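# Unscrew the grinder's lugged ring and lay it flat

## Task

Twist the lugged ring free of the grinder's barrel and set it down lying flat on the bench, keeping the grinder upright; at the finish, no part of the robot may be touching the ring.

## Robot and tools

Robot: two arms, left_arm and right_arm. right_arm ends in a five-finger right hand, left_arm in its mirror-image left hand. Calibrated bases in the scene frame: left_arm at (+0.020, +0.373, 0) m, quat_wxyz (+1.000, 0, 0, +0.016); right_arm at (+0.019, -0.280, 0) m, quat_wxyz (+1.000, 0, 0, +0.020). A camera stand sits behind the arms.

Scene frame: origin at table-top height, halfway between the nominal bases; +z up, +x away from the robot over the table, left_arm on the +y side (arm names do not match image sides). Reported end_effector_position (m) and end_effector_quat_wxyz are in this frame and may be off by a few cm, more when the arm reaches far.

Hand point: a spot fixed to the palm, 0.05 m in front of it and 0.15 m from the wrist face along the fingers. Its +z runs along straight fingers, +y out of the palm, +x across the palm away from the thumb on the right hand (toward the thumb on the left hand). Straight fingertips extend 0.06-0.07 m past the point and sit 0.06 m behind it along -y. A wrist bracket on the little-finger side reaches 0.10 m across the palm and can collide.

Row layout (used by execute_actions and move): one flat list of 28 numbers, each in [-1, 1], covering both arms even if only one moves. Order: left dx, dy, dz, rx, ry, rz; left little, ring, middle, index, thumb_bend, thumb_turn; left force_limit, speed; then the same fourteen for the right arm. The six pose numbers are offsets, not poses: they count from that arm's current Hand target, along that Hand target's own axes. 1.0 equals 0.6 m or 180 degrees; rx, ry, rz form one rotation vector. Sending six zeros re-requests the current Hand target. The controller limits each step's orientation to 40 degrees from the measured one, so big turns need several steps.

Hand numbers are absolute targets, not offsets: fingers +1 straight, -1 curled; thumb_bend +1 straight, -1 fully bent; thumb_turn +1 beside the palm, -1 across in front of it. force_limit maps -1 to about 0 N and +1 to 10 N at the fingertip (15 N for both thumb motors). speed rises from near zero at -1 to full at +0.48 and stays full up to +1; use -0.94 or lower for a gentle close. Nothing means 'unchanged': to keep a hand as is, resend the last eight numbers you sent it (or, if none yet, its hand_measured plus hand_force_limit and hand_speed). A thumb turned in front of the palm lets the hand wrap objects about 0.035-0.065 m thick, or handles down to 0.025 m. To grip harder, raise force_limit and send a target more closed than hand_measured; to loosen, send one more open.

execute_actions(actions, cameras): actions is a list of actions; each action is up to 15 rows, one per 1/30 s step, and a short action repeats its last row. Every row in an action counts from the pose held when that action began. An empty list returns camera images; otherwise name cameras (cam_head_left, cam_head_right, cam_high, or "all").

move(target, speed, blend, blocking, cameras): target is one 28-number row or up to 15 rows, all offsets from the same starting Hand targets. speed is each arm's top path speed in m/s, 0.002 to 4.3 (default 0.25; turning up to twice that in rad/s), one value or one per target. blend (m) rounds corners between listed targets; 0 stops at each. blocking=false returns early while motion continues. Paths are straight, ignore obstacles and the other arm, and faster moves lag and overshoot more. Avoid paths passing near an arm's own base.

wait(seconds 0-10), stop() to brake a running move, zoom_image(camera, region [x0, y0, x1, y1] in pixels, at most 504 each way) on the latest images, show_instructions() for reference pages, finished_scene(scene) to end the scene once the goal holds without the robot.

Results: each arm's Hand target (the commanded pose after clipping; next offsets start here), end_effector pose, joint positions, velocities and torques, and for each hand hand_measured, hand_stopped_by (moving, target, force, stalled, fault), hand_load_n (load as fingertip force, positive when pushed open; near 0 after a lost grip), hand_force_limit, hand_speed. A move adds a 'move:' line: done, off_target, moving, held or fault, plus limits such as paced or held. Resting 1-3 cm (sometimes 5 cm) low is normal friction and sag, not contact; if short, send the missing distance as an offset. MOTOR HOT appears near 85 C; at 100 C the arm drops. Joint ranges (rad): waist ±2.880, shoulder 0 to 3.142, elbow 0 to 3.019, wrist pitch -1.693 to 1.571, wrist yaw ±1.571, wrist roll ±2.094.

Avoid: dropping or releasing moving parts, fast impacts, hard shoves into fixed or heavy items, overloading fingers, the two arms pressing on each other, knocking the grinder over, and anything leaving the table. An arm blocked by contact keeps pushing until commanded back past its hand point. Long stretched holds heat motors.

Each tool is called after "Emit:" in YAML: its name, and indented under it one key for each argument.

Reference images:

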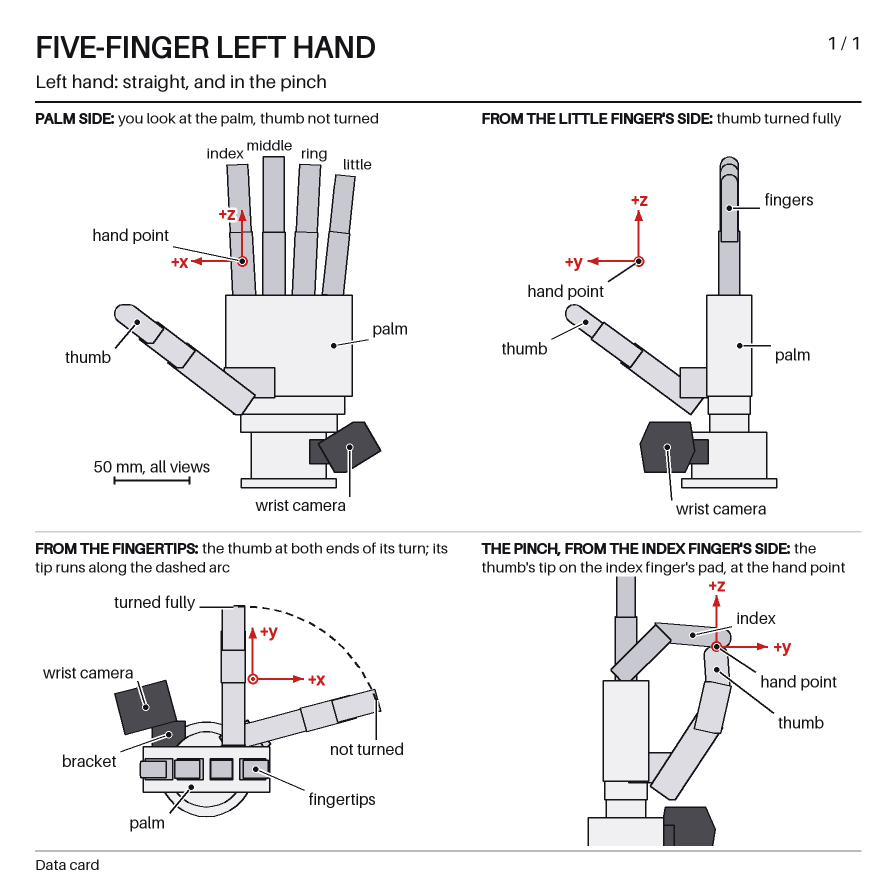

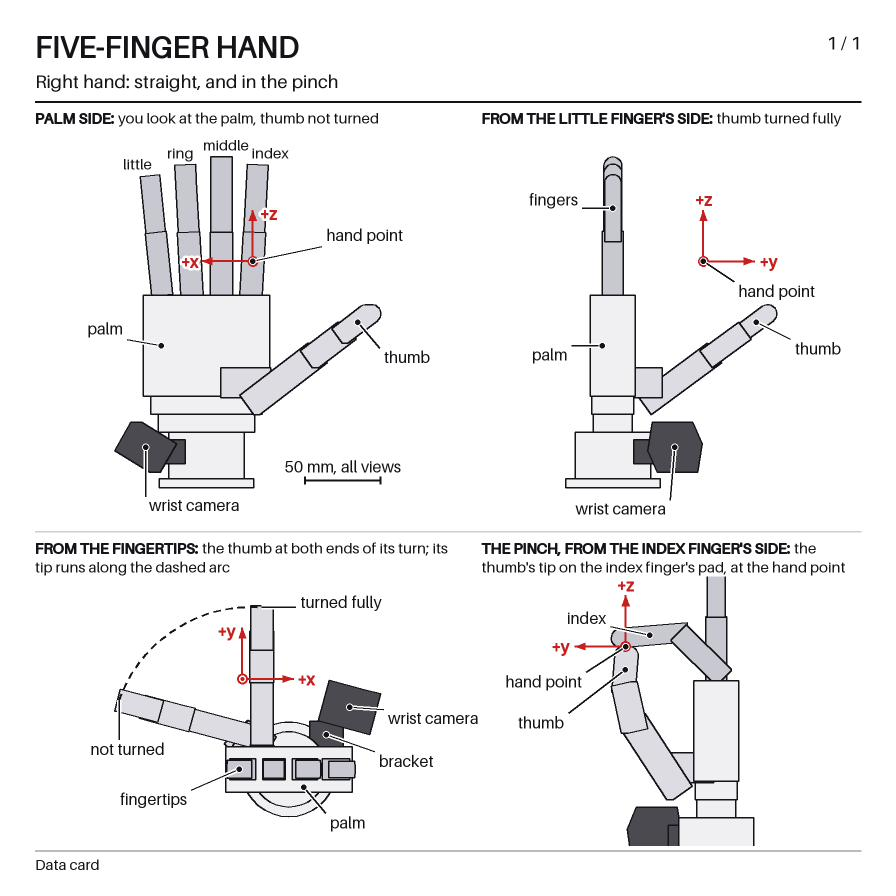

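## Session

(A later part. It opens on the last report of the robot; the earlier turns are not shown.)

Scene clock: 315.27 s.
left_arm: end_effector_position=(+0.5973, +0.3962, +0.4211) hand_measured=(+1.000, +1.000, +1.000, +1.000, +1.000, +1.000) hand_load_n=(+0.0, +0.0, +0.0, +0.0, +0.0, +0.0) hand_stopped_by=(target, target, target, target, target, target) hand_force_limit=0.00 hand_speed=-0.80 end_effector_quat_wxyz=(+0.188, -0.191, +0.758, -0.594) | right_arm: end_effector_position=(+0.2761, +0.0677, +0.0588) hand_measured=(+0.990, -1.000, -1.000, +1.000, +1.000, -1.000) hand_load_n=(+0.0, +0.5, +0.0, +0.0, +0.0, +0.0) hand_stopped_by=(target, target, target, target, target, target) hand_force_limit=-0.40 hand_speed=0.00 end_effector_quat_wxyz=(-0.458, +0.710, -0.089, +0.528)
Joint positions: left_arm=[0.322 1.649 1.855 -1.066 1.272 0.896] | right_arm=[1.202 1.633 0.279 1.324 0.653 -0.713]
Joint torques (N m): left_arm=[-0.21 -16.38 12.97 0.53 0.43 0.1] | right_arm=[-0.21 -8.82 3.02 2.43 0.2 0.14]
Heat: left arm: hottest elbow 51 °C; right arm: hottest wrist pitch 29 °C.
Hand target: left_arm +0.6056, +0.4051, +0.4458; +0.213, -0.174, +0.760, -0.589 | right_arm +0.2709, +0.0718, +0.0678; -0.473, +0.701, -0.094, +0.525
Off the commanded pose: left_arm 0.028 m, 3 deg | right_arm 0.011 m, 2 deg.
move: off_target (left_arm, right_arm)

Emit:
move:
  target: [0,0,0,0,0,0,1,1,1,1,1,1,0,-0.8,0.0163,-0.0587,0.075,0,0,-0.005,0.99,-1,-1,1,1,-1,-0.4,0]
  speed: 0.1

Scene clock: 316.73 s.
left_arm: end_effector_position=(+0.5973, +0.3962, +0.4211) hand_measured=(+1.000, +1.000, +1.000, +1.000, +1.000, +1.000) hand_load_n=(+0.0, +0.0, +0.0, +0.0, +0.0, +0.0) hand_stopped_by=(target, target, target, target, target, target) hand_force_limit=0.00 hand_speed=-0.80 end_effector_quat_wxyz=(+0.188, -0.191, +0.758, -0.594) | right_arm: end_effector_position=(+0.2882, +0.0997, +0.0827) hand_measured=(+0.990, -1.000, -1.000, +1.000, +1.000, -1.000) hand_load_n=(+0.0, +0.5, +0.0, -0.5, +0.0, +0.5) hand_stopped_by=(target, target, target, target, target, target) hand_force_limit=-0.40 hand_speed=0.00 end_effector_quat_wxyz=(-0.458, +0.716, -0.079, +0.521)
Joint positions: left_arm=[0.322 1.649 1.855 -1.066 1.272 0.896] | right_arm=[1.187 1.544 0.371 1.128 0.615 -0.713]
Joint torques (N m): left_arm=[-0.26 -16.62 12.97 0.46 0.42 0.1] | right_arm=[-2.2 -9 7.24 1.73 -0.06 0]
Heat: left arm: hottest elbow 51 °C; right arm: hottest wrist pitch 29 °C.
Hand target: left_arm +0.6056, +0.4051, +0.4458; +0.213, -0.174, +0.760, -0.589 | right_arm +0.2995, +0.1098, +0.1009; -0.469, +0.702, -0.089, +0.528
Off the commanded pose: left_arm 0.028 m, 3 deg | right_arm 0.024 m, 2 deg.
move: off_target (left_arm, right_arm)

Emit:
move:
  target: [0,0,0,0,0,0,1,1,1,1,1,1,0,-0.8,0.0197,-0.0227,0,0,0,0,0.99,-1,-1,1,1,-1,-0.4,0]
  speed: 0.1

Scene clock: 319.37 s.
left_arm: end_effector_position=(+0.5973, +0.3962, +0.4211) hand_measured=(+1.000, +1.000, +1.000, +1.000, +1.000, +1.000) hand_load_n=(+0.0, +0.0, +0.0, +0.0, +0.0, -0.5) hand_stopped_by=(target, target, target, target, target, target) hand_force_limit=0.00 hand_speed=-0.80 end_effector_quat_wxyz=(+0.188, -0.191, +0.758, -0.594) | right_arm: end_effector_position=(+0.2879, +0.0989, +0.0976) hand_measured=(+0.990, -1.000, -1.000, +1.000, +1.000, -1.000) hand_load_n=(-0.5, +0.0, +0.0, +0.0, +0.0, +0.5) hand_stopped_by=(target, target, target, target, target, target) hand_force_limit=-0.40 hand_speed=0.00 end_effector_quat_wxyz=(-0.457, +0.717, -0.078, +0.520)
Joint positions: left_arm=[0.322 1.649 1.855 -1.066 1.272 0.896] | right_arm=[1.187 1.471 0.377 1.043 0.615 -0.713]
Joint torques (N m): left_arm=[-0.26 -16.15 12.98 0.44 0.41 0.11] | right_arm=[-2.2 -8.76 8.09 1.74 -0.04 0]
Heat: left arm: hottest elbow 51 °C; right arm: hottest wrist pitch 29 °C.
Hand target: left_arm +0.6056, +0.4051, +0.4458; +0.213, -0.174, +0.760, -0.589 | right_arm +0.2995, +0.1099, +0.1190; -0.469, +0.702, -0.089, +0.528
Off the commanded pose: left_arm 0.028 m, 3 deg | right_arm 0.027 m, 3 deg.
move: off_target (left_arm, right_arm)

Emit:
move:
  target: [0,0,0,0,0,0,1,1,1,1,1,1,0,-0.8,-0.003,-0.003,0.066,0.0168,-0.0023,0,0.99,-1,-1,1,1,-1,-0.4,0]
  speed: 0.08

Scene clock: 321.00 s.
left_arm: end_effector_position=(+0.5973, +0.3962, +0.4211) hand_measured=(+1.000, +1.000, +1.000, +1.000, +1.000, +1.000) hand_load_n=(+0.0, +0.0, +0.0, +0.0, -0.5, -0.5) hand_stopped_by=(target, target, target, target, target, target) hand_force_limit=0.00 hand_speed=-0.80 end_effector_quat_wxyz=(+0.188, -0.191, +0.758, -0.594) | right_arm: end_effector_position=(+0.2985, +0.1082, +0.1036) hand_measured=(+0.990, -1.000, -1.000, +1.000, +1.000, -1.000) hand_load_n=(+0.0, +0.0, +0.0, -4.5, +0.0, +0.0) hand_stopped_by=(target, target, target, target, target, target) hand_force_limit=-0.40 hand_speed=0.00 end_effector_quat_wxyz=(-0.479, +0.707, -0.062, +0.516)
Joint positions: left_arm=[0.322 1.649 1.855 -1.066 1.272 0.896] | right_arm=[1.144 1.496 0.387 1.101 0.524 -0.731]
Joint torques (N m): left_arm=[-0.03 -16.21 12.96 0.42 0.41 0.11] | right_arm=[-4.37 -3.25 11.82 2.06 -1.04 -0.02]
Heat: left arm: hottest elbow 51 °C; right arm: hottest wrist pitch 29 °C.
Hand target: left_arm +0.6056, +0.4051, +0.4458; +0.213, -0.174, +0.760, -0.589 | right_arm +0.3307, +0.1344, +0.1192; -0.488, +0.691, -0.073, +0.528
Off the commanded pose: left_arm 0.028 m, 3 deg | right_arm 0.044 m, 3 deg.
move: off_target (left_arm, right_arm)

Emit:
move:
  target:
    - [0,0,0,0,0,0,1,1,1,1,1,1,0,-0.8,0.0,0.0,-0.08,0,0,0,0.99,-1,-1,1,1,-1,-0.4,0]
    - [0,0,0,0,0,0,1,1,1,1,1,1,0,-0.8,-0.043,0.049,-0.08,0,0,0,0.99,-1,-1,1,1,-1,-0.4,0]
    - [0,0,0,0,0,0,1,1,1,1,1,1,0,-0.8,-0.0105,0.012,-0.06,0,0,0,0.99,-1,-1,1,1,-1,-0.4,0]
  speed: 0.1

Scene clock: 324.27 s.
left_arm: end_effector_position=(+0.5973, +0.3962, +0.4211) hand_measured=(+1.000, +1.000, +1.000, +1.000, +1.000, +1.000) hand_load_n=(+0.0, +0.0, +0.0, +0.0, +0.0, +0.0) hand_stopped_by=(target, target, target, target, target, target) hand_force_limit=0.00 hand_speed=-0.80 end_effector_quat_wxyz=(+0.188, -0.191, +0.758, -0.594) | right_arm: end_effector_position=(+0.2941, +0.1027, +0.0904) hand_measured=(+0.990, -1.000, -1.000, +1.000, +1.000, -1.000) hand_load_n=(+0.0, +0.0, +0.0, +0.0, +0.0, +0.5) hand_stopped_by=(target, target, target, target, target, target) hand_force_limit=-0.40 hand_speed=0.00 end_effector_quat_wxyz=(-0.477, +0.705, -0.068, +0.521)
Joint positions: left_arm=[0.322 1.649 1.855 -1.066 1.272 0.896] | right_arm=[1.158 1.551 0.366 1.182 0.554 -0.731]
Joint torques (N m): left_arm=[-0.26 -16.44 13.01 0.51 0.43 0.1] | right_arm=[-1.67 -9.05 6.97 1.8 -0.08 -0.03]
Heat: left arm: hottest elbow 51 °C; right arm: hottest elbow 29 °C.
Hand target: left_arm +0.6056, +0.4051, +0.4458; +0.213, -0.174, +0.760, -0.589 | right_arm +0.3020, +0.1132, +0.1085; -0.488, +0.691, -0.073, +0.528
Off the commanded pose: left_arm 0.028 m, 3 deg | right_arm 0.022 m, 2 deg.
move: off_target (left_arm, right_arm)

Emit:
move:
  target: [0,0,0,0,0,0,1,1,1,1,1,1,0,-0.8,0.0031,-0.0084,0.0667,0,0,0,0.99,-1,-1,1,1,-1,-0.4,0]
  speed: 0.06

Scene clock: 325.80 s.
left_arm: end_effector_position=(+0.5973, +0.3962, +0.4211) hand_measured=(+1.000, +1.000, +1.000, +1.000, +1.000, +1.000) hand_load_n=(-0.5, +0.0, +0.0, +0.0, +0.0, -0.5) hand_stopped_by=(target, target, target, target, target, target) hand_force_limit=0.00 hand_speed=-0.80 end_effector_quat_wxyz=(+0.188, -0.191, +0.758, -0.594) | right_arm: end_effector_position=(+0.3180, +0.1305, +0.1070) hand_measured=(+0.990, -1.000, -1.000, +1.000, +1.000, -1.000) hand_load_n=(+0.0, +0.0, +0.0, +0.0, +0.0, +0.5) hand_stopped_by=(target, target, target, target, target, target) hand_force_limit=-0.40 hand_speed=0.00 end_effector_quat_wxyz=(-0.488, +0.698, -0.066, +0.520)
Joint positions: left_arm=[0.322 1.649 1.855 -1.066 1.272 0.896] | right_arm=[1.115 1.564 0.457 1.126 0.496 -0.731]
Joint torques (N m): left_arm=[-0.32 -16.5 12.94 0.49 0.4 0.08] | right_arm=[-2.49 -7.3 8.12 1.78 0.02 -0.01]
Heat: left arm: hottest elbow 51 °C; right arm: hottest elbow 29 °C.
Hand target: left_arm +0.6056, +0.4051, +0.4458; +0.213, -0.174, +0.760, -0.589 | right_arm +0.3328, +0.1384, +0.1148; -0.488, +0.691, -0.073, +0.528
Off the commanded pose: left_arm 0.028 m, 3 deg | right_arm 0.019 m, 1 deg.
move: off_target (left_arm, right_arm)

Emit:
move:
  target:
    - [0,0,0,0,0,0,1,1,1,1,1,1,0,-0.8,-0.0131,0.0443,-0.0133,0,0,0,0.99,-1,-1,1,1,-1,-0.4,0]
    - [0,0,0,0,0,0,1,1,1,1,1,1,0,-0.8,-0.0191,0.0659,-0.02,0,0,0,0.99,-1,-1,1,1,-1,-0.4,0]
  speed: 0.06
  blend: [0.01,0]

Scene clock: 327.77 s.
left_arm: end_effector_position=(+0.5973, +0.3962, +0.4211) hand_measured=(+1.000, +1.000, +1.000, +1.000, +1.000, +1.000) hand_load_n=(+0.0, +0.0, +0.0, +0.0, +0.0, +0.0) hand_stopped_by=(target, target, target, target, target, target) hand_force_limit=0.00 hand_speed=-0.80 end_effector_quat_wxyz=(+0.188, -0.191, +0.758, -0.594) | right_arm: end_effector_position=(+0.3242, +0.1347, +0.0979) hand_measured=(+0.990, -1.000, -1.000, +1.000, +1.000, -1.000) hand_load_n=(+0.5, +0.0, +0.0, +0.5, +0.0, +0.5) hand_stopped_by=(target, target, target, target, target, target) hand_force_limit=-0.40 hand_speed=0.00 end_effector_quat_wxyz=(-0.514, +0.677, -0.069, +0.523)
Joint positions: left_arm=[0.322 1.649 1.855 -1.066 1.272 0.896] | right_arm=[1.095 1.667 0.453 1.298 0.46 -0.731]
Joint torques (N m): left_arm=[-0.21 -16.26 12.93 0.44 0.4 0.11] | right_arm=[-3.08 -6.53 3.32 1.89 0.3 0.01]
Heat: left arm: hottest elbow 51 °C; right arm: hottest elbow 29 °C.
Hand target: left_arm +0.6056, +0.4051, +0.4458; +0.213, -0.174, +0.760, -0.589 | right_arm +0.3347, +0.1180, +0.0771; -0.488, +0.691, -0.073, +0.528
Off the commanded pose: left_arm 0.028 m, 3 deg | right_arm 0.029 m, 3 deg.
move: off_target (left_arm, right_arm); blend cut to 0.007 m at target 1

Emit:
move:
  target: [0,0,0,0,0,0,1,1,1,1,1,1,0,-0.8,-0.0044,0.0297,-0.04,0,0,0,0.99,-1,-1,1,1,-1,-0.4,0]
  speed: 0.06

Scene clock: 329.23 s.
left_arm: end_effector_position=(+0.5973, +0.3962, +0.4211) hand_measured=(+1.000, +1.000, +1.000, +1.000, +1.000, +1.000) hand_load_n=(+0.0, +0.0, +0.0, +0.0, +0.0, +0.0) hand_stopped_by=(target, target, target, target, target, target) hand_force_limit=0.00 hand_speed=-0.80 end_effector_quat_wxyz=(+0.188, -0.191, +0.758, -0.594) | right_arm: end_effector_position=(+0.3155, +0.1242, +0.0904) hand_measured=(+0.990, -1.000, -1.000, +1.000, +1.000, -1.000) hand_load_n=(+3.0, +0.0, +0.0, +1.0, +0.0, +0.5) hand_stopped_by=(target, target, target, target, target, target) hand_force_limit=-0.40 hand_speed=0.00 end_effector_quat_wxyz=(-0.527, +0.668, -0.064, +0.521)
Joint positions: left_arm=[0.322 1.649 1.855 -1.066 1.272 0.896] | right_arm=[1.095 1.704 0.407 1.406 0.439 -0.731]
Joint torques (N m): left_arm=[0.09 -16.26 13 0.51 0.42 0.09] | right_arm=[-2.67 -6.07 1.03 1.72 1.44 0]
Heat: left arm: hottest elbow 51 °C; right arm: hottest elbow 29 °C.
Hand target: left_arm +0.6056, +0.4051, +0.4458; +0.213, -0.174, +0.760, -0.589 | right_arm +0.3218, +0.0962, +0.0612; -0.488, +0.691, -0.073, +0.528
Off the commanded pose: left_arm 0.028 m, 3 deg | right_arm 0.041 m, 5 deg.
move: off_target (left_arm, right_arm)

Emit:
move:
  target: [0,0,0,0,0,0,1,1,1,1,1,1,0,-0.8,0.0127,0.0182,-0.003,0,0,-0.039,0.99,-1,-1,1,1,-1,-0.4,0]
  speed: 0.06

Scene clock: 331.23 s.
left_arm: end_effector_position=(+0.5973, +0.3962, +0.4211) hand_measured=(+1.000, +1.000, +1.000, +1.000, +1.000, +1.000) hand_load_n=(+0.0, +0.0, +0.0, +0.0, +0.5, -0.5) hand_stopped_by=(target, target, target, target, target, target) hand_force_limit=0.00 hand_speed=-0.80 end_effector_quat_wxyz=(+0.188, -0.191, +0.758, -0.594) | right_arm: end_effector_position=(+0.3157, +0.1193, +0.0897) hand_measured=(+0.990, -1.000, -1.000, +1.000, +1.000, -1.000) hand_load_n=(-4.5, -0.5, +0.0, +2.0, +0.0, +0.5) hand_stopped_by=(target, target, target, target, target, target) hand_force_limit=-0.40 hand_speed=0.00 end_effector_quat_wxyz=(-0.514, +0.667, -0.038, +0.538)
Joint positions: left_arm=[0.322 1.649 1.855 -1.066 1.272 0.896] | right_arm=[1.095 1.718 0.397 1.438 0.428 -0.8]
Joint torques (N m): left_arm=[-0.38 -16.21 12.93 0.49 0.42 0.09] | right_arm=[-3.49 -6.01 0.79 1.48 1.34 -0.42]
Heat: left arm: hottest elbow 51 °C; right arm: hottest elbow 29 °C.
Hand target: left_arm +0.6056, +0.4051, +0.4458; +0.213, -0.174, +0.760, -0.589 | right_arm +0.3281, +0.0847, +0.0579; -0.455, +0.694, -0.031, +0.557
Off the commanded pose: left_arm 0.028 m, 3 deg | right_arm 0.048 m, 8 deg.
move: off_target (left_arm, right_arm)

Emit:
wait:
  seconds: 0.1
  cameras: ["all"]

Emit:
zoom_image:
  camera: "cam_head_left"
  region: [258, 285, 298, 325]

Emit:
zoom_image:
  camera: "cam_head_right"
  region: [265, 282, 305, 322]

Emit:
zoom_image:
  camera: "cam_high"
  region: [350, 170, 420, 240]

Scene clock: 332.23 s.
left_arm: end_effector_position=(+0.5973, +0.3962, +0.4211) hand_measured=(+1.000, +1.000, +1.000, +1.000, +1.000, +1.000) hand_load_n=(+0.0, +0.0, +0.0, +0.0, +0.0, +0.0) hand_stopped_by=(target, target, target, target, target, target) hand_force_limit=0.00 hand_speed=-0.80 end_effector_quat_wxyz=(+0.188, -0.191, +0.758, -0.594) | right_arm: end_effector_position=(+0.3157, +0.1192, +0.0898) hand_measured=(+0.990, -1.000, -1.000, +1.000, +1.000, -1.000) hand_load_n=(-5.0, +0.0, +0.0, +2.0, +0.0, +0.5) hand_stopped_by=(target, target, target, target, target, target) hand_force_limit=-0.40 hand_speed=0.00 end_effector_quat_wxyz=(-0.514, +0.667, -0.038, +0.538)
Joint positions: left_arm=[0.322 1.649 1.855 -1.066 1.272 0.896] | right_arm=[1.095 1.718 0.397 1.438 0.428 -0.801]
Joint torques (N m): left_arm=[-0.03 -16.26 12.93 0.58 0.42 0.11] | right_arm=[-3.37 -5.71 0.75 1.54 1.35 -0.43]
Heat: left arm: hottest elbow 51 °C; right arm: hottest elbow 29 °C.
Hand target: left_arm +0.6056, +0.4051, +0.4458; +0.213, -0.174, +0.760, -0.589 | right_arm +0.3281, +0.0847, +0.0580; -0.455, +0.694, -0.031, +0.557
Off the commanded pose: left_arm 0.028 m, 3 deg | right_arm 0.049 m, 8 deg.
wait: 0.10 s; at rest from the start

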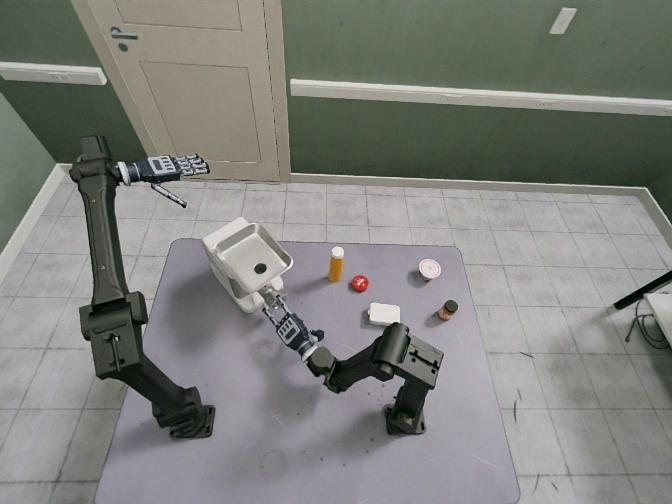

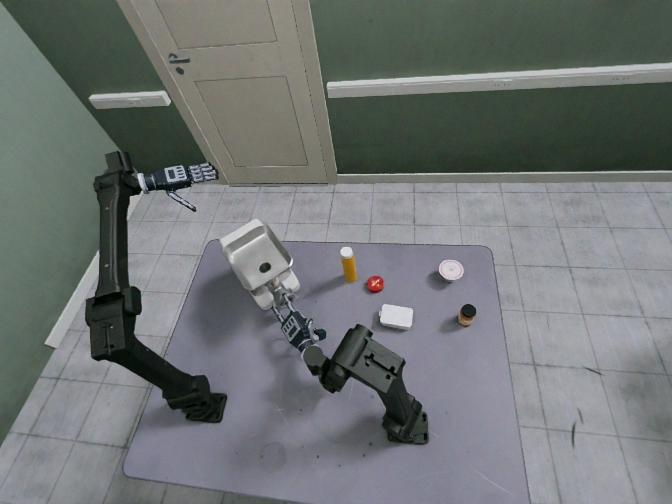

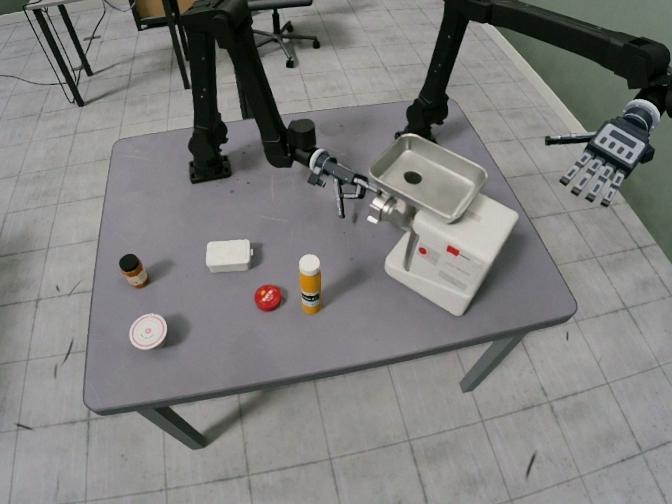

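Scaled by 12.600 from the camera's 672x504 image, which has a finer 960x720 frame.

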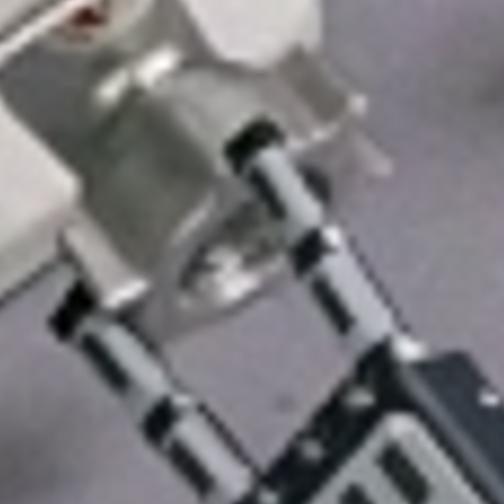

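Scaled by 12.600 from the camera's 672x504 image, which has a finer 960x720 frame.

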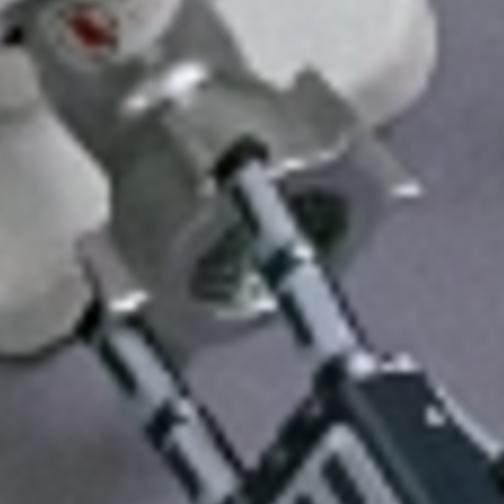

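Scaled by 7.200 from the camera's 672x504 image, which has a finer 960x720 frame.

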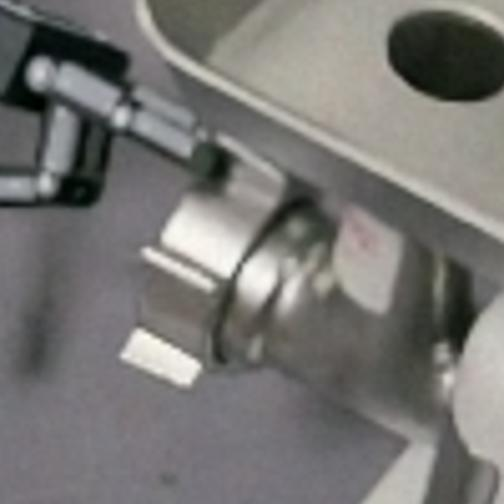

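Emit:
move:
  target: [0,0,0,0,0,0,1,1,1,1,1,1,0,-0.8,0.0215,0.0255,-0.002,0,0,-0.01,0.99,-1,-1,1,1,-1,-0.4,0]
  speed: 0.06

Scene clock: 333.80 s.
left_arm: end_effector_position=(+0.5973, +0.3962, +0.4211) hand_measured=(+1.000, +1.000, +1.000, +1.000, +1.000, +1.000) hand_load_n=(+0.0, +0.0, +0.0, +0.0, +0.0, +0.0) hand_stopped_by=(target, target, target, target, target, target) hand_force_limit=0.00 hand_speed=-0.80 end_effector_quat_wxyz=(+0.188, -0.191, +0.758, -0.594) | right_arm: end_effector_position=(+0.3166, +0.1150, +0.0878) hand_measured=(+0.990, -1.000, -1.000, +1.000, +1.000, -1.000) hand_load_n=(-7.0, +0.0, +0.0, +2.0, +0.0, +0.5) hand_stopped_by=(target, target, target, target, target, target) hand_force_limit=-0.40 hand_speed=0.00 end_effector_quat_wxyz=(-0.515, +0.669, -0.021, +0.535)
Joint positions: left_arm=[0.322 1.649 1.855 -1.066 1.272 0.896] | right_arm=[1.073 1.718 0.382 1.449 0.377 -0.815]
Joint torques (N m): left_arm=[-0.09 -16.09 12.96 0.51 0.4 0.11] | right_arm=[-5.3 -6.12 0.06 1.8 1.53 -0.55]
Heat: left arm: hottest elbow 51 °C; right arm: hottest wrist pitch 29 °C.
Hand target: left_arm +0.6056, +0.4051, +0.4458; +0.213, -0.174, +0.760, -0.589 | right_arm +0.3391, +0.0679, +0.0572; -0.446, +0.695, -0.020, +0.564
Off the commanded pose: left_arm 0.028 m, 3 deg | right_arm 0.060 m, 9 deg.
move: off_target (left_arm, right_arm)

Emit:
execute_actions:
  actions: []

Scene clock: 335.57 s.
left_arm: end_effector_position=(+0.5973, +0.3962, +0.4211) hand_measured=(+1.000, +1.000, +1.000, +1.000, +1.000, +1.000) hand_load_n=(+0.0, +0.0, +0.0, +0.0, +0.0, -0.5) hand_stopped_by=(target, target, target, target, target, target) hand_force_limit=0.00 hand_speed=-0.80 end_effector_quat_wxyz=(+0.188, -0.191, +0.758, -0.594) | right_arm: end_effector_position=(+0.3166, +0.1151, +0.0878) hand_measured=(+0.990, -1.000, -1.000, +1.000, +1.000, -1.000) hand_load_n=(-7.0, +0.0, +0.0, +2.0, +0.0, +0.0) hand_stopped_by=(target, target, target, target, target, target) hand_force_limit=-0.40 hand_speed=0.00 end_effector_quat_wxyz=(-0.516, +0.669, -0.021, +0.535)
Joint positions: left_arm=[0.322 1.649 1.855 -1.066 1.272 0.896] | right_arm=[1.073 1.718 0.382 1.449 0.376 -0.815]
Joint velocities: within noise
Joint torques (N m): left_arm=[0.09 -16.21 13 0.44 0.42 0.1] | right_arm=[-5.25 -6.07 0.1 1.76 1.53 -0.54]
Heat: left arm: hottest elbow 51 °C; right arm: hottest wrist pitch 29 °C.
Hand target: left_arm +0.6056, +0.4051, +0.4458; +0.213, -0.174, +0.760, -0.589 | right_arm +0.3391, +0.0680, +0.0572; -0.446, +0.695, -0.020, +0.564
Off the commanded pose: left_arm 0.028 m, 3 deg | right_arm 0.060 m, 9 deg.

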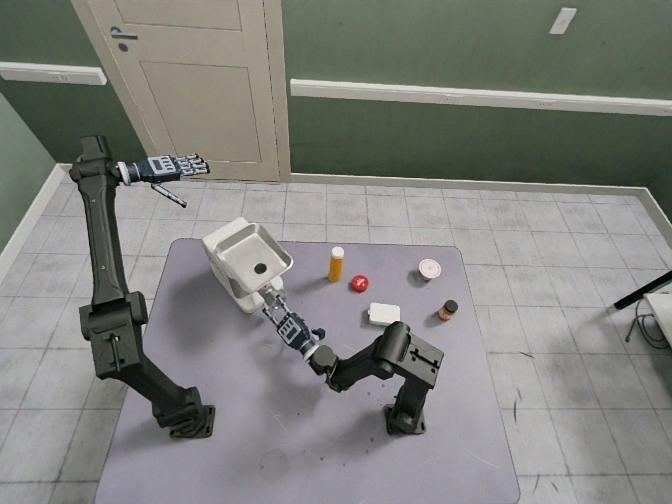

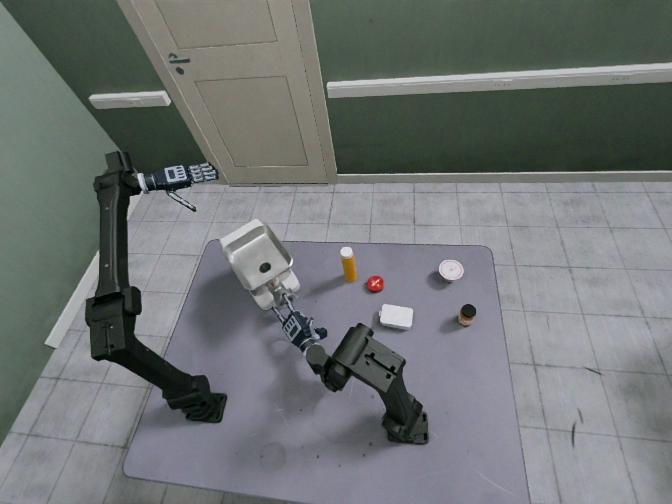

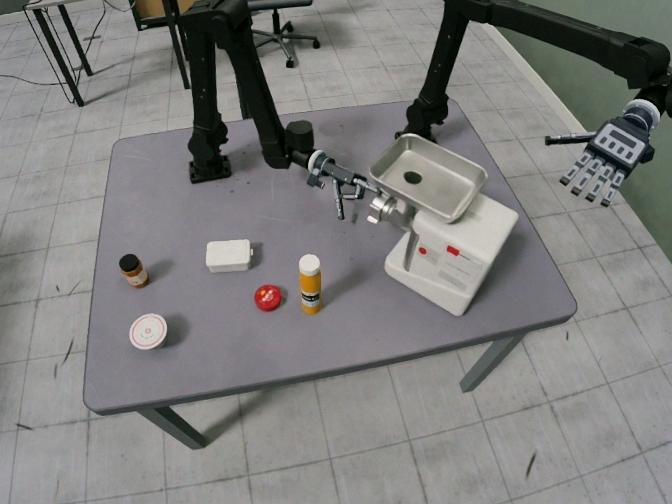

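Emit:
move:
  target: [0,0,0,0,0,0,1,1,1,1,1,1,0,-0.8,0.0129,0.0153,0,0,0,-0.033,0.99,-1,-1,1,1,-1,-0.4,0]
  speed: 0.06

Scene clock: 338.07 s.
left_arm: end_effector_position=(+0.5973, +0.3962, +0.4211) hand_measured=(+1.000, +1.000, +1.000, +1.000, +1.000, +1.000) hand_load_n=(+0.0, +0.0, +0.0, +0.0, +0.0, -0.5) hand_stopped_by=(target, target, target, target, target, target) hand_force_limit=0.00 hand_speed=-0.80 end_effector_quat_wxyz=(+0.188, -0.191, +0.758, -0.594) | right_arm: end_effector_position=(+0.3185, +0.1131, +0.0886) hand_measured=(+0.988, -1.000, -1.000, +1.000, +1.000, -1.000) hand_load_n=(-20.5, +0.0, +0.0, +4.5, +0.0, +0.0) hand_stopped_by=(target, target, target, target, target, target) hand_force_limit=-0.40 hand_speed=0.00 end_effector_quat_wxyz=(-0.510, +0.669, -0.004, +0.541)
Joint positions: left_arm=[0.322 1.649 1.855 -1.066 1.272 0.896] | right_arm=[1.064 1.718 0.378 1.453 0.353 -0.848]
Joint torques (N m): left_arm=[-0.03 -16.38 12.9 0.49 0.39 0.12] | right_arm=[-5.83 -6.07 -0.2 1.5 1.64 -1.08]
Heat: left arm: hottest elbow 51 °C; right arm: hottest wrist pitch 29 °C.
Hand target: left_arm +0.6056, +0.4051, +0.4458; +0.213, -0.174, +0.760, -0.589 | right_arm +0.3463, +0.0584, +0.0573; -0.416, +0.695, +0.016, +0.586
Off the commanded pose: left_arm 0.028 m, 3 deg | right_arm 0.069 m, 13 deg.
move: off_target (left_arm, right_arm)

Emit:
wait:
  seconds: 0.5
  cameras: ["all"]

Emit:
zoom_image:
  camera: "cam_high"
  region: [350, 170, 420, 240]

Emit:
zoom_image:
  camera: "cam_head_right"
  region: [250, 270, 320, 340]

Emit:
zoom_image:
  camera: "cam_head_left"
  region: [240, 270, 310, 340]

Scene clock: 339.33 s.
left_arm: end_effector_position=(+0.5973, +0.3962, +0.4211) hand_measured=(+1.000, +1.000, +1.000, +1.000, +1.000, +1.000) hand_load_n=(+0.0, +0.0, -0.5, -0.5, +0.0, +0.0) hand_stopped_by=(target, target, target, target, target, target) hand_force_limit=0.00 hand_speed=-0.80 end_effector_quat_wxyz=(+0.188, -0.191, +0.758, -0.594) | right_arm: end_effector_position=(+0.3186, +0.1131, +0.0887) hand_measured=(+0.988, -1.000, -1.000, +1.000, +1.000, -1.000) hand_load_n=(-21.0, +0.0, +0.0, +4.0, +0.0, +0.0) hand_stopped_by=(target, target, target, target, target, target) hand_force_limit=-0.40 hand_speed=0.00 end_effector_quat_wxyz=(-0.510, +0.668, -0.004, +0.541)
Joint positions: left_arm=[0.322 1.649 1.855 -1.066 1.272 0.896] | right_arm=[1.064 1.718 0.378 1.453 0.353 -0.849]
Joint torques (N m): left_arm=[-0.5 -16.26 13 0.49 0.4 0.09] | right_arm=[-5.66 -6.01 -0.21 1.61 1.66 -1.08]
Heat: left arm: hottest elbow 51 °C; right arm: hottest wrist pitch 29 °C.
Hand target: left_arm +0.6056, +0.4051, +0.4458; +0.213, -0.174, +0.760, -0.589 | right_arm +0.3463, +0.0584, +0.0574; -0.416, +0.695, +0.016, +0.586
Off the commanded pose: left_arm 0.028 m, 3 deg | right_arm 0.069 m, 13 deg.
wait: 0.50 s; at rest from the start

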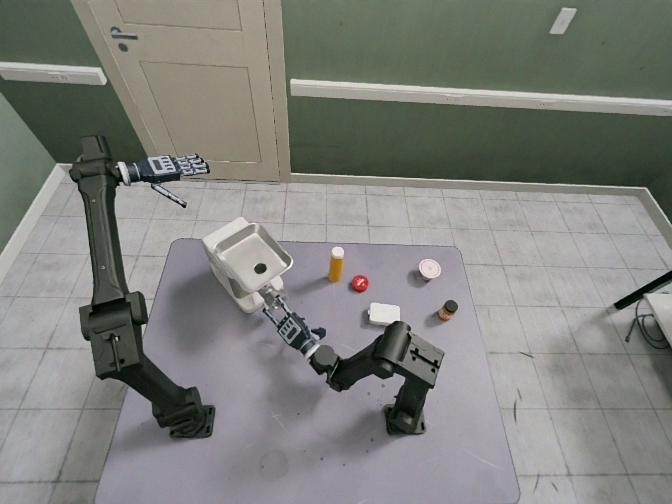

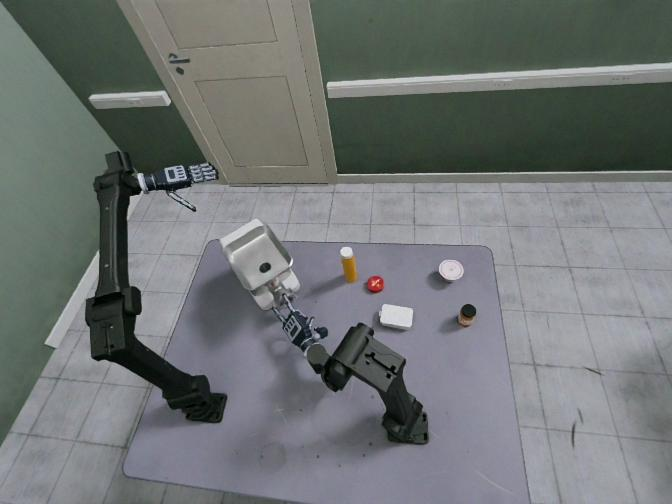

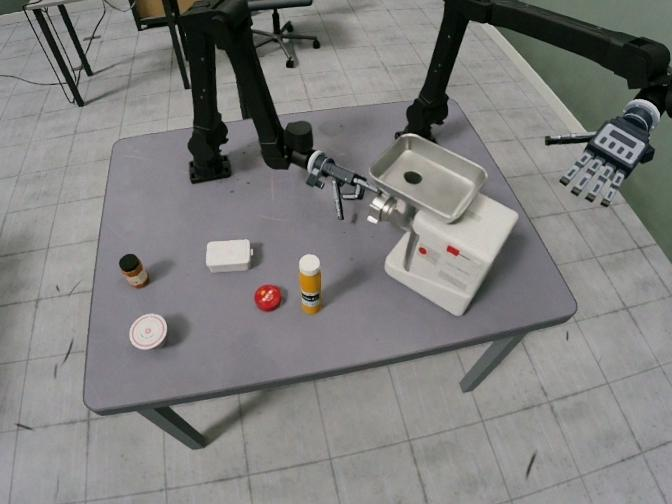

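Scaled by 7.200 from the camera's 672x504 image, which has a finer 960x720 frame.

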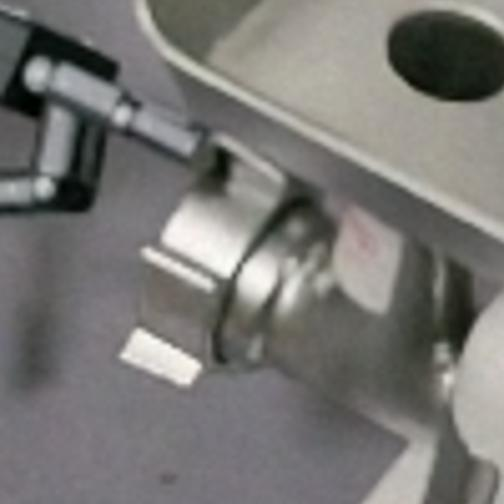

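Scaled by 7.200 from the camera's 672x504 image, which has a finer 960x720 frame.

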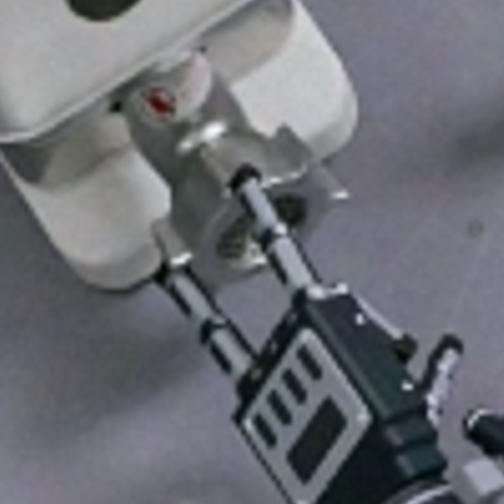

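Scaled by 7.200 from the camera's 672x504 image, which has a finer 960x720 frame.

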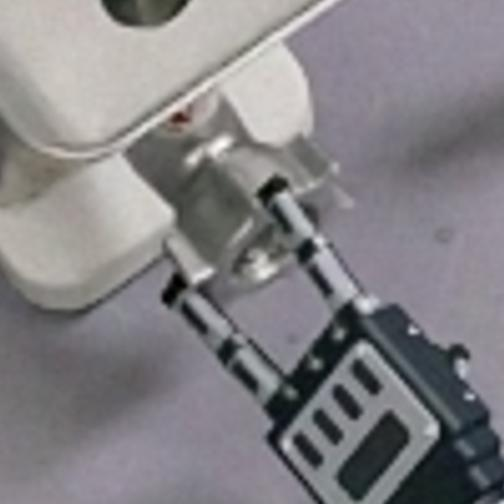

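Emit:
move:
  target: [0,0,0,0,0,0,1,1,1,1,1,1,0,-0.8,0,0,0.02,0,0,0.07,0.99,-1,-1,1,1,-1,-0.4,0]
  speed: 0.06

Scene clock: 346.50 s.
left_arm: end_effector_position=(+0.5973, +0.3962, +0.4211) hand_measured=(+1.000, +1.000, +1.000, +1.000, +1.000, +1.000) hand_load_n=(+0.0, +0.0, +0.0, +0.0, +0.0, +0.0) hand_stopped_by=(target, target, target, target, target, target) hand_force_limit=0.00 hand_speed=-0.80 end_effector_quat_wxyz=(+0.188, -0.191, +0.758, -0.594) | right_arm: end_effector_position=(+0.3196, +0.1157, +0.0879) hand_measured=(+0.990, -1.000, -1.000, +1.000, +1.000, -1.000) hand_load_n=(+7.5, +0.0, +0.0, +1.0, +0.0, +0.5) hand_stopped_by=(target, target, target, target, target, target) hand_force_limit=-0.40 hand_speed=0.00 end_effector_quat_wxyz=(-0.535, +0.667, -0.015, +0.518)
Joint positions: left_arm=[0.322 1.649 1.855 -1.066 1.272 0.896] | right_arm=[1.034 1.718 0.375 1.458 0.293 -0.78]
Joint torques (N m): left_arm=[-0.09 -16.21 12.94 0.49 0.41 0.09] | right_arm=[-7.3 -6.42 0.95 1.22 2.28 0.14]
Heat: left arm: hottest elbow 52 °C; right arm: hottest wrist yaw 30 °C.
Hand target: left_arm +0.6056, +0.4051, +0.4458; +0.213, -0.174, +0.760, -0.589 | right_arm +0.3559, +0.0656, +0.0578; -0.478, +0.692, -0.060, +0.537
Off the commanded pose: left_arm 0.028 m, 3 deg | right_arm 0.069 m, 9 deg.
move: off_target (left_arm, right_arm)

Emit:
wait:
  seconds: 0.2
  cameras: ["all"]

Emit:
zoom_image:
  camera: "cam_head_right"
  region: [260, 285, 305, 330]

Emit:
zoom_image:
  camera: "cam_head_left"
  region: [250, 285, 295, 330]

Emit:
zoom_image:
  camera: "cam_high"
  region: [350, 170, 420, 240]

Scene clock: 347.40 s.
left_arm: end_effector_position=(+0.5973, +0.3962, +0.4211) hand_measured=(+1.000, +1.000, +1.000, +1.000, +1.000, +1.000) hand_load_n=(+0.0, -0.5, -0.5, +0.0, +0.0, +0.0) hand_stopped_by=(target, target, target, target, target, target) hand_force_limit=0.00 hand_speed=-0.80 end_effector_quat_wxyz=(+0.188, -0.191, +0.758, -0.594) | right_arm: end_effector_position=(+0.3196, +0.1157, +0.0879) hand_measured=(+0.990, -1.000, -1.000, +1.000, +1.000, -1.000) hand_load_n=(+8.0, +0.0, +0.0, +1.0, +0.0, +0.0) hand_stopped_by=(target, target, target, target, target, target) hand_force_limit=-0.40 hand_speed=0.00 end_effector_quat_wxyz=(-0.535, +0.667, -0.015, +0.518)
Joint positions: left_arm=[0.322 1.649 1.855 -1.066 1.272 0.896] | right_arm=[1.034 1.718 0.375 1.458 0.293 -0.78]
Joint torques (N m): left_arm=[-0.09 -16.56 12.9 0.43 0.42 0.1] | right_arm=[-7.3 -6.42 0.95 1.24 2.27 0.15]
Heat: left arm: hottest elbow 52 °C; right arm: hottest wrist yaw 31 °C.
Hand target: left_arm +0.6056, +0.4051, +0.4458; +0.213, -0.174, +0.760, -0.589 | right_arm +0.3559, +0.0656, +0.0578; -0.478, +0.692, -0.060, +0.537
Off the commanded pose: left_arm 0.028 m, 3 deg | right_arm 0.069 m, 9 deg.
wait: 0.20 s; at rest from the start

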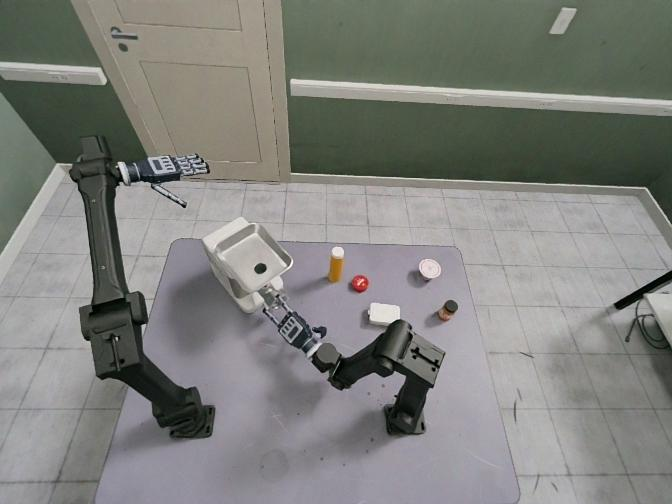

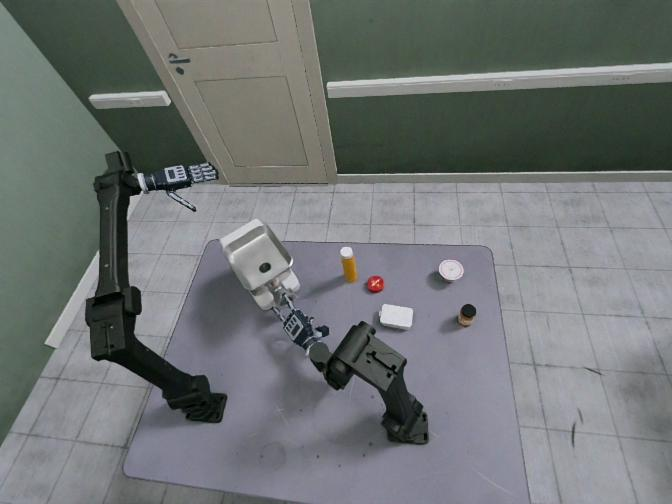

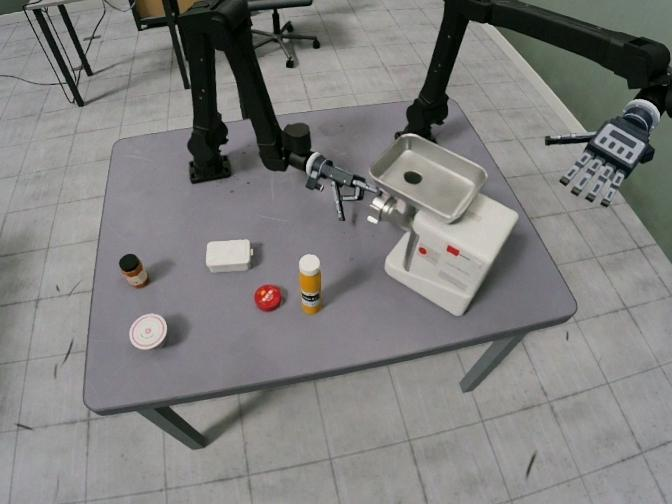

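Scaled by 11.200 from the camera's 672x504 image, which has a finer 960x720 frame.

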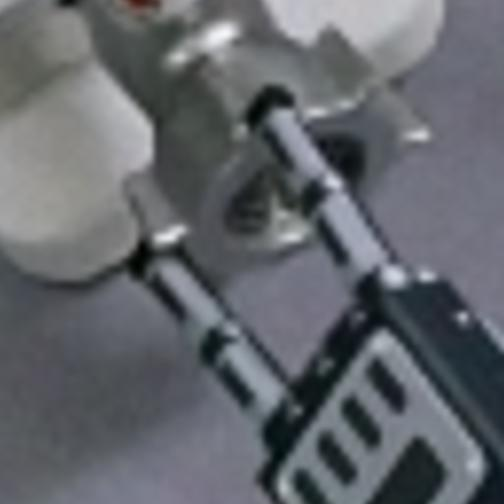

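Scaled by 11.200 from the camera's 672x504 image, which has a finer 960x720 frame.

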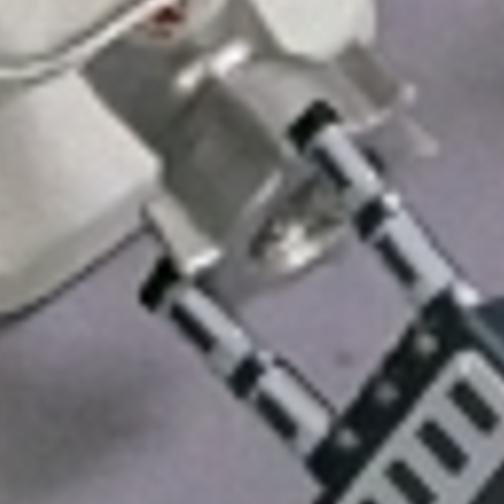

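Scaled by 7.200 from the camera's 672x504 image, which has a finer 960x720 frame.

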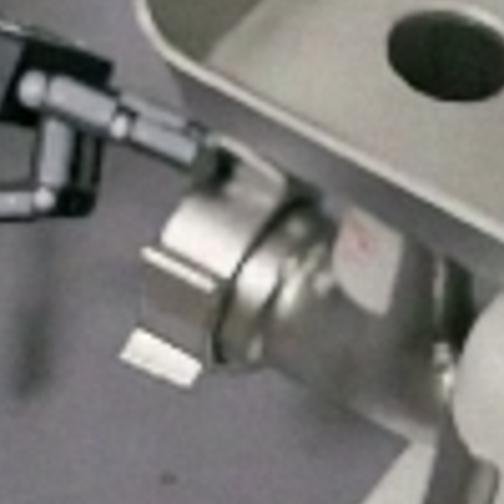

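Emit:
move:
  target: [0,0,0,0,0,0,1,1,1,1,1,1,0,-0.8,0,0,0.025,0,0,0,0.99,-1,-1,1,1,-1,-0.4,0]
  speed: 0.06

Scene clock: 349.83 s.
left_arm: end_effector_position=(+0.5973, +0.3962, +0.4211) hand_measured=(+1.000, +1.000, +1.000, +1.000, +1.000, +1.000) hand_load_n=(+0.0, +0.0, +0.0, +0.0, +0.0, -0.5) hand_stopped_by=(target, target, target, target, target, target) hand_force_limit=0.00 hand_speed=-0.80 end_effector_quat_wxyz=(+0.188, -0.191, +0.758, -0.594) | right_arm: end_effector_position=(+0.3210, +0.1166, +0.0881) hand_measured=(+0.990, -1.000, -1.000, +1.000, +1.000, -1.000) hand_load_n=(+8.0, +0.0, +0.0, +1.0, +0.0, +0.0) hand_stopped_by=(target, target, target, target, target, target) hand_force_limit=-0.40 hand_speed=0.00 end_effector_quat_wxyz=(-0.538, +0.667, -0.011, +0.515)
Joint positions: left_arm=[0.322 1.649 1.855 -1.066 1.272 0.896] | right_arm=[1.025 1.718 0.377 1.456 0.274 -0.778]
Joint torques (N m): left_arm=[-0.09 -16.26 12.89 0.47 0.43 0.08] | right_arm=[-7.88 -5.77 3.19 0.38 2.33 0.14]
Heat: left arm: hottest elbow 52 °C; right arm: hottest wrist yaw 31 °C.
Hand target: left_arm +0.6056, +0.4051, +0.4458; +0.213, -0.174, +0.760, -0.589 | right_arm +0.3679, +0.0746, +0.0583; -0.478, +0.692, -0.060, +0.537
Off the commanded pose: left_arm 0.028 m, 3 deg | right_arm 0.070 m, 10 deg.
move: off_target (left_arm, right_arm)

Emit:
move:
  target: [0,0,0,0,0,0,1,1,1,1,1,1,0,-0.8,0.0138,0.0073,0.02,0,0,-0.06,0.99,-1,-1,1,1,-1,-0.4,0]
  speed: 0.06

Scene clock: 352.00 s.
left_arm: end_effector_position=(+0.5973, +0.3962, +0.4211) hand_measured=(+1.000, +1.000, +1.000, +1.000, +1.000, +1.000) hand_load_n=(+0.0, +0.0, +0.0, +0.0, +0.0, +0.0) hand_stopped_by=(target, target, target, target, target, target) hand_force_limit=0.00 hand_speed=-0.80 end_effector_quat_wxyz=(+0.188, -0.191, +0.758, -0.594) | right_arm: end_effector_position=(+0.3235, +0.1148, +0.0881) hand_measured=(+0.990, -1.000, -1.000, +1.000, +1.000, -1.000) hand_load_n=(-14.0, +0.0, +0.0, +4.5, +0.0, +0.0) hand_stopped_by=(target, target, target, target, target, target) hand_force_limit=-0.40 hand_speed=0.00 end_effector_quat_wxyz=(-0.525, +0.669, +0.009, +0.526)
Joint positions: left_arm=[0.322 1.649 1.855 -1.066 1.272 0.896] | right_arm=[1.022 1.718 0.378 1.45 0.264 -0.829]
Joint torques (N m): left_arm=[-0.26 -16.32 12.93 0.44 0.4 0.08] | right_arm=[-8 -5.42 5.05 -0.58 2.2 -0.97]
Heat: left arm: hottest elbow 52 °C; right arm: hottest wrist yaw 32 °C.
Hand target: left_arm +0.6056, +0.4051, +0.4458; +0.213, -0.174, +0.760, -0.589 | right_arm +0.3829, +0.0745, +0.0612; -0.425, +0.695, +0.005, +0.580
Off the commanded pose: left_arm 0.028 m, 3 deg | right_arm 0.077 m, 13 deg.
move: off_target (left_arm, right_arm)

Emit:
move:
  target: [0,0,0,0,0,0,1,1,1,1,1,1,0,-0.8,0,0,0,0,0,0,0.99,-1,-1,0.6,1,-1,0.2,-0.92]
  speed: 0.06

Scene clock: 354.23 s.
left_arm: end_effector_position=(+0.5973, +0.3962, +0.4211) hand_measured=(+1.000, +1.000, +1.000, +1.000, +1.000, +1.000) hand_load_n=(+0.0, +0.0, +0.0, +0.0, +0.0, -0.5) hand_stopped_by=(target, target, target, target, target, target) hand_force_limit=0.00 hand_speed=-0.80 end_effector_quat_wxyz=(+0.188, -0.191, +0.758, -0.594) | right_arm: end_effector_position=(+0.3235, +0.1149, +0.0881) hand_measured=(+0.990, -1.000, -1.000, +0.996, +1.000, -1.000) hand_load_n=(-14.5, +0.0, +0.0, +9.5, +0.0, +0.5) hand_stopped_by=(target, target, target, force, target, target) hand_force_limit=0.20 hand_speed=-0.92 end_effector_quat_wxyz=(-0.525, +0.669, +0.009, +0.526)
Joint positions: left_arm=[0.322 1.649 1.855 -1.066 1.272 0.896] | right_arm=[1.022 1.718 0.378 1.45 0.263 -0.829]
Joint torques (N m): left_arm=[-0.26 -16.5 12.97 0.38 0.39 0.09] | right_arm=[-8 -5.36 5.07 -0.57 2.21 -0.98]
Heat: left arm: hottest elbow 52 °C; right arm: hottest wrist yaw 32 °C.
Hand target: left_arm +0.6056, +0.4051, +0.4458; +0.213, -0.174, +0.760, -0.589 | right_arm +0.3828, +0.0746, +0.0612; -0.425, +0.695, +0.005, +0.580
Off the commanded pose: left_arm 0.028 m, 3 deg | right_arm 0.077 m, 13 deg.
move: off_target (left_arm, right_arm)

Emit:
move:
  target: [0,0,0,0,0,0,1,1,1,1,1,1,0,-0.8,-0.056,-0.0218,0,0,0,0,0.99,-1,-1,0.6,1,-1,0.2,-0.92]
  speed: 0.06

Scene clock: 355.87 s.
left_arm: end_effector_position=(+0.5973, +0.3962, +0.4211) hand_measured=(+1.000, +1.000, +1.000, +1.000, +1.000, +1.000) hand_load_n=(+0.0, +0.0, +0.0, +0.0, +0.0, +0.0) hand_stopped_by=(target, target, target, target, target, target) hand_force_limit=0.00 hand_speed=-0.80 end_effector_quat_wxyz=(+0.188, -0.191, +0.758, -0.594) | right_arm: end_effector_position=(+0.3237, +0.1184, +0.0852) hand_measured=(+0.990, -1.000, -1.000, +0.996, +1.000, -1.000) hand_load_n=(-9.0, +0.0, +0.0, +8.5, +0.0, +0.0) hand_stopped_by=(target, target, target, force, target, target) hand_force_limit=0.20 hand_speed=-0.92 end_effector_quat_wxyz=(-0.520, +0.658, -0.007, +0.544)
Joint positions: left_arm=[0.322 1.649 1.855 -1.066 1.272 0.896] | right_arm=[1.054 1.774 0.396 1.52 0.338 -0.844]
Joint torques (N m): left_arm=[-0.38 -16.21 12.92 0.42 0.4 0.11] | right_arm=[-4.95 -1.96 6.08 -0.88 2.17 -0.89]
Heat: left arm: hottest elbow 52 °C; right arm: hottest wrist yaw 33 °C.
Hand target: left_arm +0.6056, +0.4051, +0.4458; +0.213, -0.174, +0.760, -0.589 | right_arm +0.3652, +0.0990, +0.0415; -0.425, +0.695, +0.005, +0.580
Off the commanded pose: left_arm 0.028 m, 3 deg | right_arm 0.063 m, 12 deg.
move: off_target (left_arm, right_arm)

Emit:
move:
  target: [0,0,0,0,0,0,1,1,1,1,1,1,0,-0.8,-0.01,-0.012,0,0.0273,-0.0191,0,0.99,-1,-1,0.55,1,-1,0.3,-0.92]
  speed: 0.06

Scene clock: 357.93 s.
left_arm: end_effector_position=(+0.5973, +0.3962, +0.4211) hand_measured=(+1.000, +1.000, +1.000, +1.000, +1.000, +1.000) hand_load_n=(+0.0, +0.0, +0.0, -0.5, +0.0, +0.0) hand_stopped_by=(target, target, target, target, target, target) hand_force_limit=0.00 hand_speed=-0.80 end_effector_quat_wxyz=(+0.188, -0.191, +0.758, -0.594) | right_arm: end_effector_position=(+0.3261, +0.1203, +0.0862) hand_measured=(+0.990, -1.000, -1.000, +0.996, +1.000, -1.000) hand_load_n=(-12.5, +0.0, +0.0, +8.0, +0.0, +0.5) hand_stopped_by=(target, target, target, force, target, target) hand_force_limit=0.30 hand_speed=-0.92 end_effector_quat_wxyz=(-0.535, +0.653, +0.013, +0.536)
Joint positions: left_arm=[0.322 1.649 1.855 -1.066 1.272 0.896] | right_arm=[1.021 1.788 0.392 1.548 0.255 -0.845]
Joint torques (N m): left_arm=[0.03 -16.38 12.96 0.53 0.44 0.09] | right_arm=[-4.84 -2.43 5.37 -1.05 0.13 -0.86]
Heat: left arm: hottest elbow 52 °C; right arm: hottest wrist yaw 32 °C.
Hand target: left_arm +0.6056, +0.4051, +0.4458; +0.213, -0.174, +0.760, -0.589 | right_arm +0.3598, +0.1067, +0.0410; -0.454, +0.693, +0.043, +0.558
Off the commanded pose: left_arm 0.028 m, 3 deg | right_arm 0.058 m, 11 deg.
move: off_target (left_arm, right_arm)


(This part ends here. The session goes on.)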